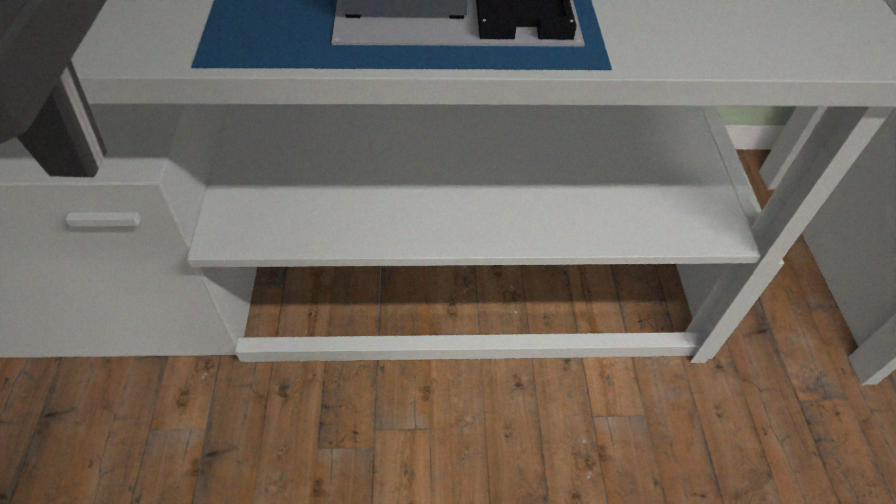

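>>> move --base '{"x_m_s": 0.2, "for_s": 2.35}' --cameras '[]'

>>> move --target '{"side":"left","x":0.38,"y":0.15,"z":1.1,"quat_wxyz":[1,0,0,0]}' --cameras '["head_camera","left_wrist_camera"]'

Scene clock: 67.03 s.
Joint torques (N m): left_arm=[-14.36 -2.33 8.38 4.83 0.19 -0.09 0.07] | right_arm=[6.17 -4.41 -5.98 -6.2 0.15 -1.33 0.09]
External joint torques (N m): left_arm=[1.16 0.11 -0.47 0.28 0.15 -0.03 0.07] | right_arm=[-0.07 0.31 -0.41 1.08 -0.37 0.05 0.05]
Wrist force (N): left_arm=[-1.8 0.2 -9.6] | right_arm=[-2.6 10.9 -10.7]
Wrist torque (N m): left_arm=[-0.03 -0.40 -0.18] | right_arm=[-0.15 0.60 0.45]
Wrist force, peak (N): left_arm=[-2.2 -0.2 -10.1] | right_arm=[-2.7 10.9 -11.0]
move: done
base_odometry: x=-0.928 y=-1.470 heading=-2.600
lidar_m: 0.96 0.69 0.55 1.01 1.47 1.93 4.06 4.18 3.38 1.38 0.68 0.87
base_status: done (sent for 2.37 of 2.37 s)
joint_positions: torso_squat_rad=+0.350 torso_shift_rad=+0.000 torso_pitch_rad=+0.350 torso_yaw_rad=+0.000 left_shoulder_pitch_rad=+0.735 left_shoulder_roll_rad=+2.525 left_shoulder_yaw_rad=+1.490 left_elbow_rad=-1.854 left_forearm_roll_rad=+2.110 left_wrist_pitch_rad=+1.521 left_hand_roll_rad=+1.055 left_gripper_m=+0.000 right_shoulder_pitch_rad=+0.938 right_shoulder_roll_rad=-0.824 right_shoulder_yaw_rad=-0.218 right_elbow_rad=-2.617 right_forearm_roll_rad=-0.251 right_wrist_pitch_rad=+0.397 right_hand_roll_rad=-0.617 right_gripper_m=+0.099 head_pan_rad=+0.000 head_tilt_rad=+0.600
joint_status: not commanded
wheel_motors_off: 0
motor_effort: left_wheel=+0(28) right_wheel=+1(26)
chest: x=-0.1218 y=-0.0007 z=+1.2287 quat_wxyz=(+0.985, +0.000, +0.174, +0.000)
left_hand: x=+0.2398 y=+0.1599 z=+1.2200 quat_wxyz=(+1.000, -0.001, -0.001, +0.000)
right_hand: x=+0.1001 y=-0.3204 z=+0.9994 quat_wxyz=(+0.907, +0.046, -0.418, +0.019)

Scene clock: 68.77 s.
Joint torques (N m): left_arm=[-21.89 -6.57 7.85 4.18 0.31 -0.11 0.38] | right_arm=[6.25 -4.41 -5.84 -6.28 0.02 -1.4 0.04]
External joint torques (N m): left_arm=[0.85 0.6 -0.25 0.29 0.29 -0.03 0.38] | right_arm=[0.01 0.31 -0.28 1 -0.5 -0.02 -0.01]
Wrist force (N): left_arm=[-1.6 0.2 -9.6] | right_arm=[-2.3 10.2 -11.0]
Wrist torque (N m): left_arm=[-0.11 -0.40 -0.17] | right_arm=[-0.06 0.65 0.46]
Wrist force, peak (N): left_arm=[-1.9 0.0 -10.6] | right_arm=[-2.5 10.7 -11.2]
move: done
base_odometry: x=-0.928 y=-1.470 heading=-2.600
lidar_m: 0.97 0.68 0.55 1.01 1.45 1.93 4.07 4.18 3.39 1.38 0.69 0.88
base_status: not commanded
joint_positions: torso_squat_rad=+0.350 torso_shift_rad=+0.000 torso_pitch_rad=+0.350 torso_yaw_rad=+0.000 left_shoulder_pitch_rad=+1.047 left_shoulder_roll_rad=+2.945 left_shoulder_yaw_rad=+1.391 left_elbow_rad=-1.155 left_forearm_roll_rad=+2.007 left_wrist_pitch_rad=+1.352 left_hand_roll_rad=+0.683 left_gripper_m=+0.000 right_shoulder_pitch_rad=+0.938 right_shoulder_roll_rad=-0.824 right_shoulder_yaw_rad=-0.218 right_elbow_rad=-2.617 right_forearm_roll_rad=-0.251 right_wrist_pitch_rad=+0.397 right_hand_roll_rad=-0.617 right_gripper_m=+0.099 head_pan_rad=+0.000 head_tilt_rad=+0.600
joint_status: all done
wheel_motors_off: 0
motor_effort: left_wheel=+0(3) right_wheel=+3(4)
chest: x=-0.1219 y=-0.0007 z=+1.2287 quat_wxyz=(+0.985, +0.000, +0.174, +0.000)
left_hand: x=+0.3798 y=+0.1499 z=+1.1001 quat_wxyz=(+1.000, +0.000, -0.001, +0.000)
left_hand_status: reached (checked arc, planned for 1.0 s): 0 mm and 0.1 deg off.
right_hand: x=+0.1001 y=-0.3205 z=+0.9994 quat_wxyz=(+0.907, +0.046, -0.418, +0.019)
head_camera: T_world_to_cam=[[0.0309709, -0.998753, 0.0391557, -0.0566645], [-0.789137, -0.0484758, -0.612301, 0.895856], [0.613436, -0.0119357, -0.789654, 1.0717], [0, 0, 0, 1]] pos_world=[0.0512884, -0.000375095, 1.39703]
left_wrist_camera: T_world_to_cam=[[0.99982, 0.01532, -0.0111702, -0.371094], [0.0188259, -0.872081, 0.488999, -0.380124], [-0.00224987, -0.489121, -0.872213, 1.10272], [0, 0, 0, 1]] pos_world=[0.380664, 0.213551, 1.14354]

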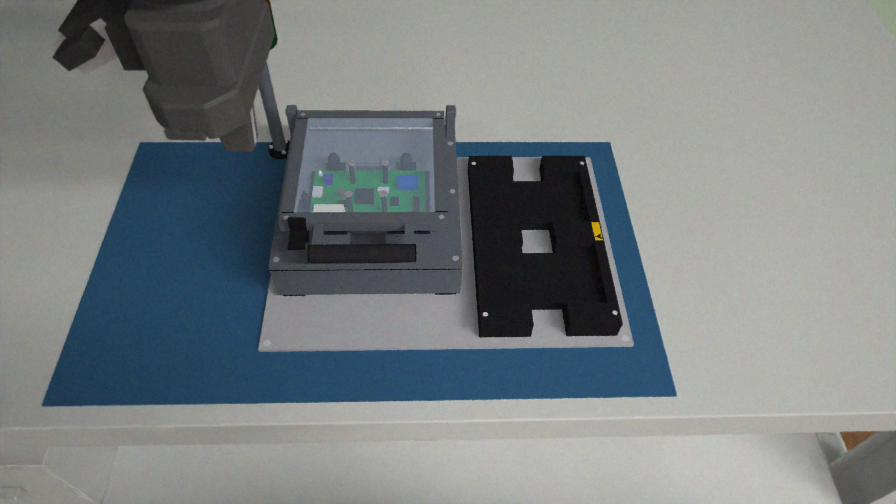

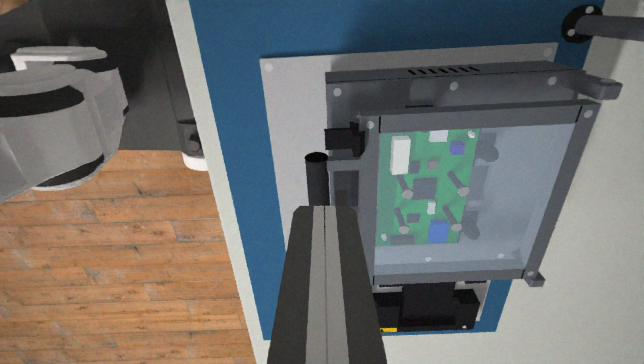

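>>> move --target '{"side":"left","x":0.388,"y":0.14,"z":1.01,"quat_wxyz":[1,0,0,0]}' --cameras '["left_wrist_camera"]'

Scene clock: 80.10 s.
Joint torques (N m): left_arm=[-22.84 -7.73 7.43 4.12 0.24 0.17 -0.01] | right_arm=[6.05 -4.41 -6.03 -6.31 0.13 -1.4 0.11]
External joint torques (N m): left_arm=[0.76 0.32 0.02 0.56 0.22 0.25 -0.01] | right_arm=[-0.19 0.31 -0.47 0.98 -0.4 -0.01 0.07]
Wrist force (N): left_arm=[-1.5 0.3 -9.5] | right_arm=[-2.6 10.5 -10.7]
Wrist torque (N m): left_arm=[-0.07 -0.40 -0.18] | right_arm=[-0.10 0.59 0.46]
Wrist force, peak (N): left_arm=[-2.6 -0.2 -11.2] | right_arm=[-2.6 10.8 -10.9]
move: done
base_odometry: x=-0.928 y=-1.470 heading=-2.600
lidar_m: 0.96 0.69 0.55 1.01 1.46 1.93 4.06 4.18 3.39 1.37 0.69 0.88
base_status: not commanded
joint_positions: torso_squat_rad=+0.350 torso_shift_rad=+0.000 torso_pitch_rad=+0.350 torso_yaw_rad=+0.000 left_shoulder_pitch_rad=+1.208 left_shoulder_roll_rad=+3.079 left_shoulder_yaw_rad=+1.356 left_elbow_rad=-1.040 left_forearm_roll_rad=+1.961 left_wrist_pitch_rad=+1.198 left_hand_roll_rad=+0.663 left_gripper_m=+0.000 right_shoulder_pitch_rad=+0.938 right_shoulder_roll_rad=-0.824 right_shoulder_yaw_rad=-0.218 right_elbow_rad=-2.617 right_forearm_roll_rad=-0.251 right_wrist_pitch_rad=+0.397 right_hand_roll_rad=-0.617 right_gripper_m=+0.099 head_pan_rad=+0.000 head_tilt_rad=+0.600
joint_status: all done
wheel_motors_off: 0
motor_effort: left_wheel=-1(3) right_wheel=+3(4)
chest: x=-0.1219 y=-0.0007 z=+1.2287 quat_wxyz=(+0.985, +0.000, +0.174, +0.000)
left_hand: x=+0.3878 y=+0.1399 z=+1.0100 quat_wxyz=(+1.000, +0.000, +0.000, +0.000)
left_hand_status: reached (checked arc, planned for 0.5 s): 0 mm and 0.1 deg off.
right_hand: x=+0.1001 y=-0.3205 z=+0.9994 quat_wxyz=(+0.907, +0.046, -0.418, +0.019)
left_wrist_camera: T_world_to_cam=[[0.999816, 0.015402, -0.0114382, -0.379676], [0.0190279, -0.872189, 0.488799, -0.344782], [-0.00244778, -0.488927, -0.872321, 1.01942], [0, 0, 0, 1]] pos_world=[0.388662, 0.203553, 1.05344]

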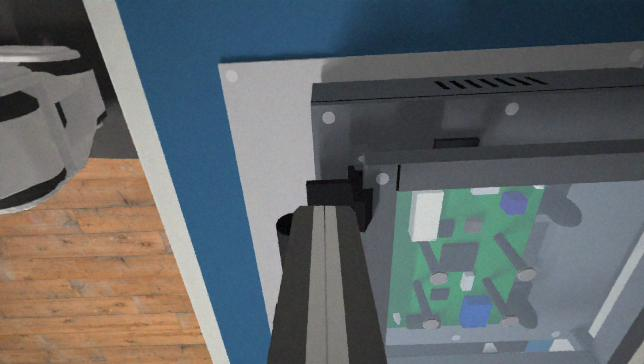

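Matches scene 1's view. Press (roll 3.079, near limit but ok).

>>> move --target '{"side":"left","x":0.388,"y":0.142,"z":0.976,"quat_wxyz":[1,0,0,0]}' --cameras '[]'

>>> move --target '{"side":"left","x":0.388,"y":0.142,"z":0.967,"quat_wxyz":[1,0,0,0]}' --cameras '["head_camera"]'

Scene clock: 84.37 s.
Joint torques (N m): left_arm=[-16.98 -5.37 4.64 3.53 -0.15 -1.03 -0.12] | right_arm=[5.95 -4.58 -6.18 -6.33 0.1 -1.4 0]
External joint torques (N m): left_arm=[6.72 2.83 -2.41 0.07 -0.18 -0.95 -0.12] | right_arm=[-0.28 0.14 -0.62 0.95 -0.42 -0.02 -0.04]
Wrist force (N): left_arm=[-7.1 0.5 6.5] | right_arm=[-2.4 10.6 -10.8]
Wrist torque (N m): left_arm=[-0.08 -0.41 -0.18] | right_arm=[-0.11 0.62 0.46]
Wrist force, peak (N): left_arm=[-12.6 3.8 18.9] | right_arm=[-2.7 10.7 -11.0]
move: done
base_odometry: x=-0.928 y=-1.470 heading=-2.600
lidar_m: 0.96 0.69 0.54 1.01 1.46 1.93 4.05 4.19 3.40 1.38 0.68 0.88
base_status: not commanded
joint_positions: torso_squat_rad=+0.350 torso_shift_rad=+0.000 torso_pitch_rad=+0.349 torso_yaw_rad=+0.000 left_shoulder_pitch_rad=+1.271 left_shoulder_roll_rad=+3.122 left_shoulder_yaw_rad=+1.344 left_elbow_rad=-0.987 left_forearm_roll_rad=+1.947 left_wrist_pitch_rad=+1.144 left_hand_roll_rad=+0.643 left_gripper_m=+0.000 right_shoulder_pitch_rad=+0.938 right_shoulder_roll_rad=-0.824 right_shoulder_yaw_rad=-0.218 right_elbow_rad=-2.617 right_forearm_roll_rad=-0.251 right_wrist_pitch_rad=+0.397 right_hand_roll_rad=-0.617 right_gripper_m=+0.099 head_pan_rad=+0.000 head_tilt_rad=+0.600
joint_status: all done
wheel_motors_off: 0
motor_effort: left_wheel=+0(3) right_wheel=+3(7)
chest: x=-0.1223 y=-0.0008 z=+1.2288 quat_wxyz=(+0.985, +0.000, +0.174, +0.000)
left_hand: x=+0.3882 y=+0.1418 z=+0.9773 quat_wxyz=(+1.000, +0.000, -0.001, +0.000)
left_hand_status: reached (checked arc, planned for 0.3 s): 1 mm and 0.2 deg off.
right_hand: x=+0.0999 y=-0.3205 z=+0.9996 quat_wxyz=(+0.907, +0.046, -0.418, +0.019)

Scene clock: 85.07 s.
Joint torques (N m): left_arm=[4.23 3.44 -3.49 2.49 -2.18 -7.81 0.01] | right_arm=[6.08 -4.43 -6.06 -6.24 0.17 -1.35 0.04]
External joint torques (N m): left_arm=[28 11.69 -10.42 -0.99 -2.11 -7.71 0.01] | right_arm=[-0.12 0.32 -0.48 1.06 -0.35 0.04 -0.01]
Wrist force (N): left_arm=[-36.4 9.6 76.9] | right_arm=[-2.7 10.3 -10.6]
Wrist torque (N m): left_arm=[-0.03 -0.33 -0.23] | right_arm=[-0.08 0.58 0.46]
Wrist force, peak (N): left_arm=[-43.8 11.1 88.5] | right_arm=[-2.4 10.9 -11.1]
move: done
base_odometry: x=-0.928 y=-1.470 heading=-2.600
lidar_m: 0.96 0.69 0.55 1.01 1.46 1.93 4.05 4.19 3.39 1.37 0.68 0.88
base_status: not commanded
joint_positions: torso_squat_rad=+0.350 torso_shift_rad=-0.002 torso_pitch_rad=+0.346 torso_yaw_rad=+0.000 left_shoulder_pitch_rad=+1.284 left_shoulder_roll_rad=+3.135 left_shoulder_yaw_rad=+1.344 left_elbow_rad=-0.966 left_forearm_roll_rad=+1.946 left_wrist_pitch_rad=+1.134 left_hand_roll_rad=+0.634 left_gripper_m=+0.000 right_shoulder_pitch_rad=+0.938 right_shoulder_roll_rad=-0.824 right_shoulder_yaw_rad=-0.218 right_elbow_rad=-2.617 right_forearm_roll_rad=-0.251 right_wrist_pitch_rad=+0.397 right_hand_roll_rad=-0.617 right_gripper_m=+0.099 head_pan_rad=+0.000 head_tilt_rad=+0.600
joint_status: all done
wheel_motors_off: 0
motor_effort: left_wheel=+9(10) right_wheel=+7(10)
chest: x=-0.1241 y=-0.0008 z=+1.2290 quat_wxyz=(+0.985, +0.001, +0.172, +0.000)
left_hand: x=+0.3890 y=+0.1416 z=+0.9732 quat_wxyz=(+1.000, -0.001, -0.005, +0.001)
left_hand_status: reached (checked arc, planned for 0.2 s): 6 mm and 0.6 deg off.
right_hand: x=+0.0989 y=-0.3204 z=+1.0004 quat_wxyz=(+0.906, +0.046, -0.420, +0.019)
head_camera: T_world_to_cam=[[0.0311884, -0.99876, 0.0387977, -0.0562297], [-0.786799, -0.0484714, -0.615303, 0.898422], [0.616421, -0.0113357, -0.787335, 1.07077], [0, 0, 0, 1]] pos_world=[0.0485841, -0.00047412, 1.39804]

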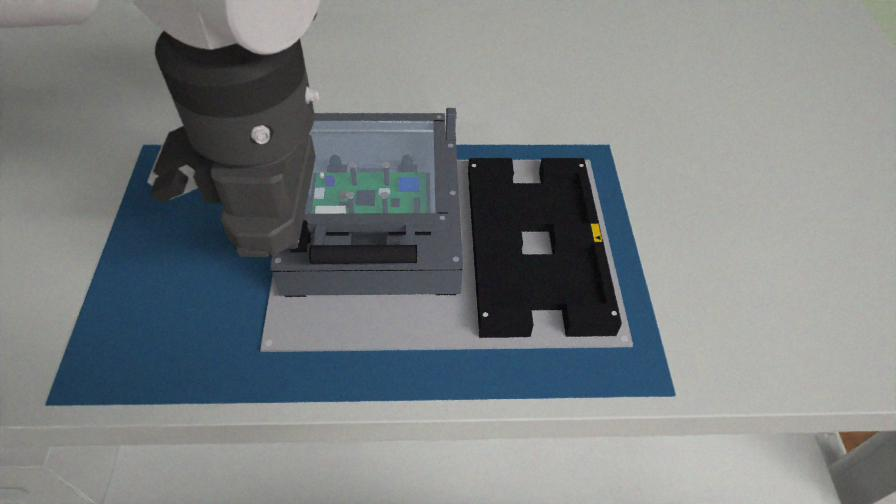

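>>> move --target '{"side":"left","x":0.388,"y":0.142,"z":0.963,"quat_wxyz":[1,0,0,0]}' --cameras '["head_camera"]'

Scene clock: 89.13 s.
Joint torques (N m): left_arm=[17.02 8.58 -8.33 2.79 -4.43 -13.05 -0.09] | right_arm=[6.21 -4.67 -6.12 -6.26 0.2 -1.47 0.05]
External joint torques (N m): left_arm=[40.82 16.9 -15.35 -0.44 -4.44 -12.93 -0.09] | right_arm=[0.04 0.1 -0.54 1.05 -0.33 -0.07 0.01]
Wrist force (N): left_arm=[-60.9 14.1 124.4] | right_arm=[-2.7 10.3 -10.5]
Wrist torque (N m): left_arm=[-0.07 -0.03 -0.29] | right_arm=[-0.06 0.58 0.46]
Wrist force, peak (N): left_arm=[-64.1 16.3 138.1] | right_arm=[-2.9 10.7 -10.9]
move: done
base_odometry: x=-0.928 y=-1.470 heading=-2.600
lidar_m: 0.96 0.69 0.55 1.02 1.47 1.93 4.06 4.18 3.39 1.38 0.69 0.87
base_status: not commanded
joint_positions: torso_squat_rad=+0.351 torso_shift_rad=-0.003 torso_pitch_rad=+0.344 torso_yaw_rad=+0.001 left_shoulder_pitch_rad=+1.310 left_shoulder_roll_rad=+3.137 left_shoulder_yaw_rad=+1.383 left_elbow_rad=-0.955 left_forearm_roll_rad=+1.911 left_wrist_pitch_rad=+1.138 left_hand_roll_rad=+0.634 left_gripper_m=+0.000 right_shoulder_pitch_rad=+0.938 right_shoulder_roll_rad=-0.824 right_shoulder_yaw_rad=-0.218 right_elbow_rad=-2.617 right_forearm_roll_rad=-0.251 right_wrist_pitch_rad=+0.397 right_hand_roll_rad=-0.617 right_gripper_m=+0.099 head_pan_rad=+0.000 head_tilt_rad=+0.600
joint_status: all done
wheel_motors_off: 0
motor_effort: left_wheel=+13(16) right_wheel=+9(10)
chest: x=-0.1253 y=-0.0009 z=+1.2292 quat_wxyz=(+0.985, +0.001, +0.171, +0.000)
left_hand: x=+0.3900 y=+0.1415 z=+0.9707 quat_wxyz=(+1.000, -0.004, -0.009, +0.001)
left_hand_status: reached (checked arc, planned for 0.2 s): 8 mm and 1.1 deg off.
right_hand: x=+0.0982 y=-0.3204 z=+1.0010 quat_wxyz=(+0.906, +0.046, -0.421, +0.019)
head_camera: T_world_to_cam=[[0.0313646, -0.998759, 0.0386949, -0.0561628], [-0.785381, -0.0485722, -0.617104, 0.899922], [0.618217, -0.011035, -0.78593, 1.07011], [0, 0, 0, 1]] pos_world=[0.0469815, -0.000573256, 1.39855]

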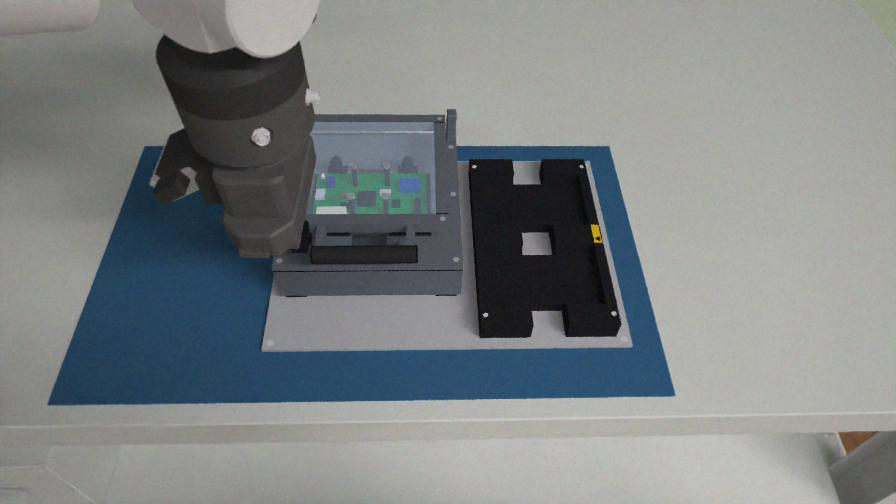

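>>> move --target '{"side":"left","x":0.388,"y":0.14,"z":1.03,"quat_wxyz":[1,0,0,0]}' --cameras '[]'

>>> move --target '{"side":"left","x":0.36,"y":0.12,"z":1.02,"quat_wxyz":[1,0,0,0]}' --cameras '["head_camera","left_wrist_camera"]'

>>> zoom_image --camera "head_camera" --region '[260, 190, 460, 300]'

Scene clock: 98.03 s.
Joint torques (N m): left_arm=[-21.18 -7.45 7.38 2.53 0.09 -0.38 0.22] | right_arm=[6.13 -4.17 -5.72 -6.14 0.03 -1.42 0.02]
External joint torques (N m): left_arm=[2.52 0.62 -0.11 -0.87 0.06 -0.32 0.22] | right_arm=[-0.11 0.54 -0.16 1.15 -0.49 -0.03 -0.02]
Wrist force (N): left_arm=[-1.7 0.0 -9.3] | right_arm=[-2.8 10.8 -10.8]
Wrist torque (N m): left_arm=[-0.03 -0.42 -0.19] | right_arm=[-0.12 0.56 0.46]
Wrist force, peak (N): left_arm=[-61.4 15.6 125.5] | right_arm=[-2.0 10.5 -11.4]
move: done
base_odometry: x=-0.928 y=-1.470 heading=-2.600
lidar_m: 0.96 0.68 0.55 1.01 1.46 1.92 4.07 4.18 3.39 1.37 0.69 0.87
base_status: not commanded
joint_positions: torso_squat_rad=+0.350 torso_shift_rad=+0.000 torso_pitch_rad=+0.350 torso_yaw_rad=+0.000 left_shoulder_pitch_rad=+1.201 left_shoulder_roll_rad=+3.074 left_shoulder_yaw_rad=+1.406 left_elbow_rad=-1.017 left_forearm_roll_rad=+1.947 left_wrist_pitch_rad=+1.259 left_hand_roll_rad=+0.651 left_gripper_m=+0.000 right_shoulder_pitch_rad=+0.938 right_shoulder_roll_rad=-0.824 right_shoulder_yaw_rad=-0.218 right_elbow_rad=-2.617 right_forearm_roll_rad=-0.251 right_wrist_pitch_rad=+0.397 right_hand_roll_rad=-0.617 right_gripper_m=+0.099 head_pan_rad=+0.000 head_tilt_rad=+0.600
joint_status: all done
wheel_motors_off: 0
motor_effort: left_wheel=-3(15) right_wheel=+4(14)
chest: x=-0.1220 y=-0.0007 z=+1.2287 quat_wxyz=(+0.985, +0.000, +0.174, +0.000)
left_hand: x=+0.3904 y=+0.1397 z=+1.0265 quat_wxyz=(+1.000, +0.000, +0.003, +0.000)
left_hand_status: reached (checked arc, planned for 0.4 s): 4 mm and 0.4 deg off.
right_hand: x=+0.1001 y=-0.3204 z=+0.9995 quat_wxyz=(+0.907, +0.046, -0.418, +0.019)

Scene clock: 98.93 s.
Joint torques (N m): left_arm=[-21.61 -7.98 7.49 2.62 0.24 -0.24 -0.14] | right_arm=[6.21 -4.35 -5.82 -6.16 0.2 -1.43 0.02]
External joint torques (N m): left_arm=[1.04 -0.31 -0.91 -0.46 0.2 -0.18 -0.14] | right_arm=[-0.03 0.36 -0.26 1.13 -0.33 -0.04 -0.02]
Wrist force (N): left_arm=[-1.8 0.4 -9.0] | right_arm=[-2.6 10.7 -10.7]
Wrist torque (N m): left_arm=[-0.08 -0.42 -0.18] | right_arm=[-0.11 0.60 0.46]
Wrist force, peak (N): left_arm=[-2.1 -0.1 -9.8] | right_arm=[-2.6 10.6 -11.2]
move: done
base_odometry: x=-0.928 y=-1.470 heading=-2.600
lidar_m: 0.96 0.69 0.55 1.02 1.46 1.93 4.06 4.18 3.39 1.38 0.69 0.88
base_status: not commanded
joint_positions: torso_squat_rad=+0.350 torso_shift_rad=+0.000 torso_pitch_rad=+0.350 torso_yaw_rad=+0.000 left_shoulder_pitch_rad=+1.176 left_shoulder_roll_rad=+3.025 left_shoulder_yaw_rad=+1.386 left_elbow_rad=-1.242 left_forearm_roll_rad=+1.904 left_wrist_pitch_rad=+1.194 left_hand_roll_rad=+0.823 left_gripper_m=+0.000 right_shoulder_pitch_rad=+0.938 right_shoulder_roll_rad=-0.824 right_shoulder_yaw_rad=-0.218 right_elbow_rad=-2.617 right_forearm_roll_rad=-0.251 right_wrist_pitch_rad=+0.397 right_hand_roll_rad=-0.617 right_gripper_m=+0.099 head_pan_rad=+0.000 head_tilt_rad=+0.600
joint_status: all done
wheel_motors_off: 0
motor_effort: left_wheel=-4(4) right_wheel=+2(4)
chest: x=-0.1220 y=-0.0007 z=+1.2287 quat_wxyz=(+0.985, +0.000, +0.174, +0.000)
left_hand: x=+0.3598 y=+0.1196 z=+1.0201 quat_wxyz=(+1.000, -0.001, +0.002, +0.000)
left_hand_status: reached (checked arc, planned for 0.5 s): 0 mm and 0.2 deg off.
right_hand: x=+0.1000 y=-0.3204 z=+0.9995 quat_wxyz=(+0.907, +0.046, -0.418, +0.019)
head_camera: T_world_to_cam=[[0.0309682, -0.998753, 0.0391622, -0.0566775], [-0.789051, -0.0484794, -0.612412, 0.896068], [0.613547, -0.0119357, -0.789568, 1.07165], [0, 0, 0, 1]] pos_world=[0.0512882, -0.000375082, 1.39713]
left_wrist_camera: T_world_to_cam=[[0.999772, 0.0143751, -0.0158006, -0.346681], [0.0202716, -0.871705, 0.489611, -0.368213], [-0.00673523, -0.48982, -0.871798, 1.01942], [0, 0, 0, 1]] pos_world=[0.360933, 0.183343, 1.06353]

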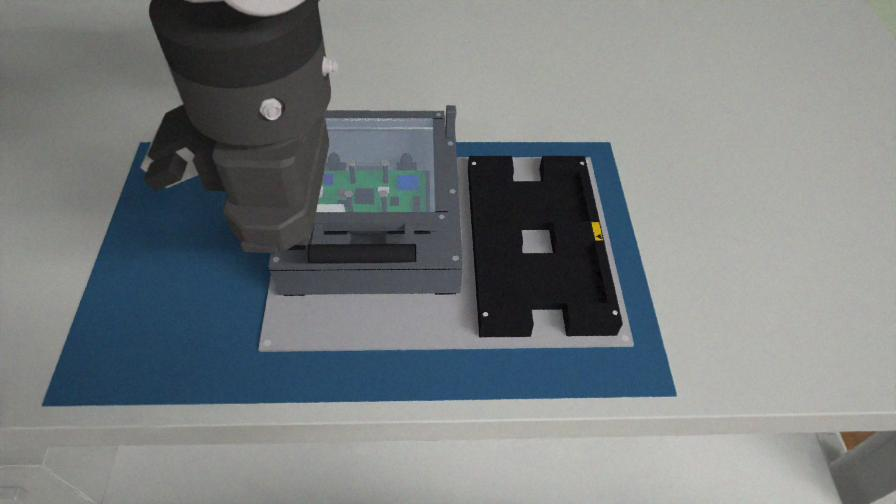

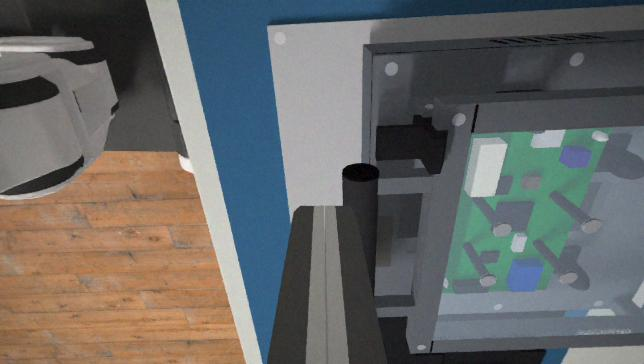

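Scaled by 2.520 (camera's finer frame: 1280x720).

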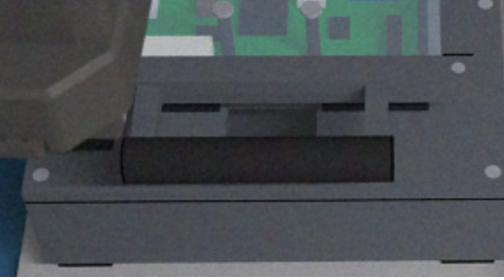

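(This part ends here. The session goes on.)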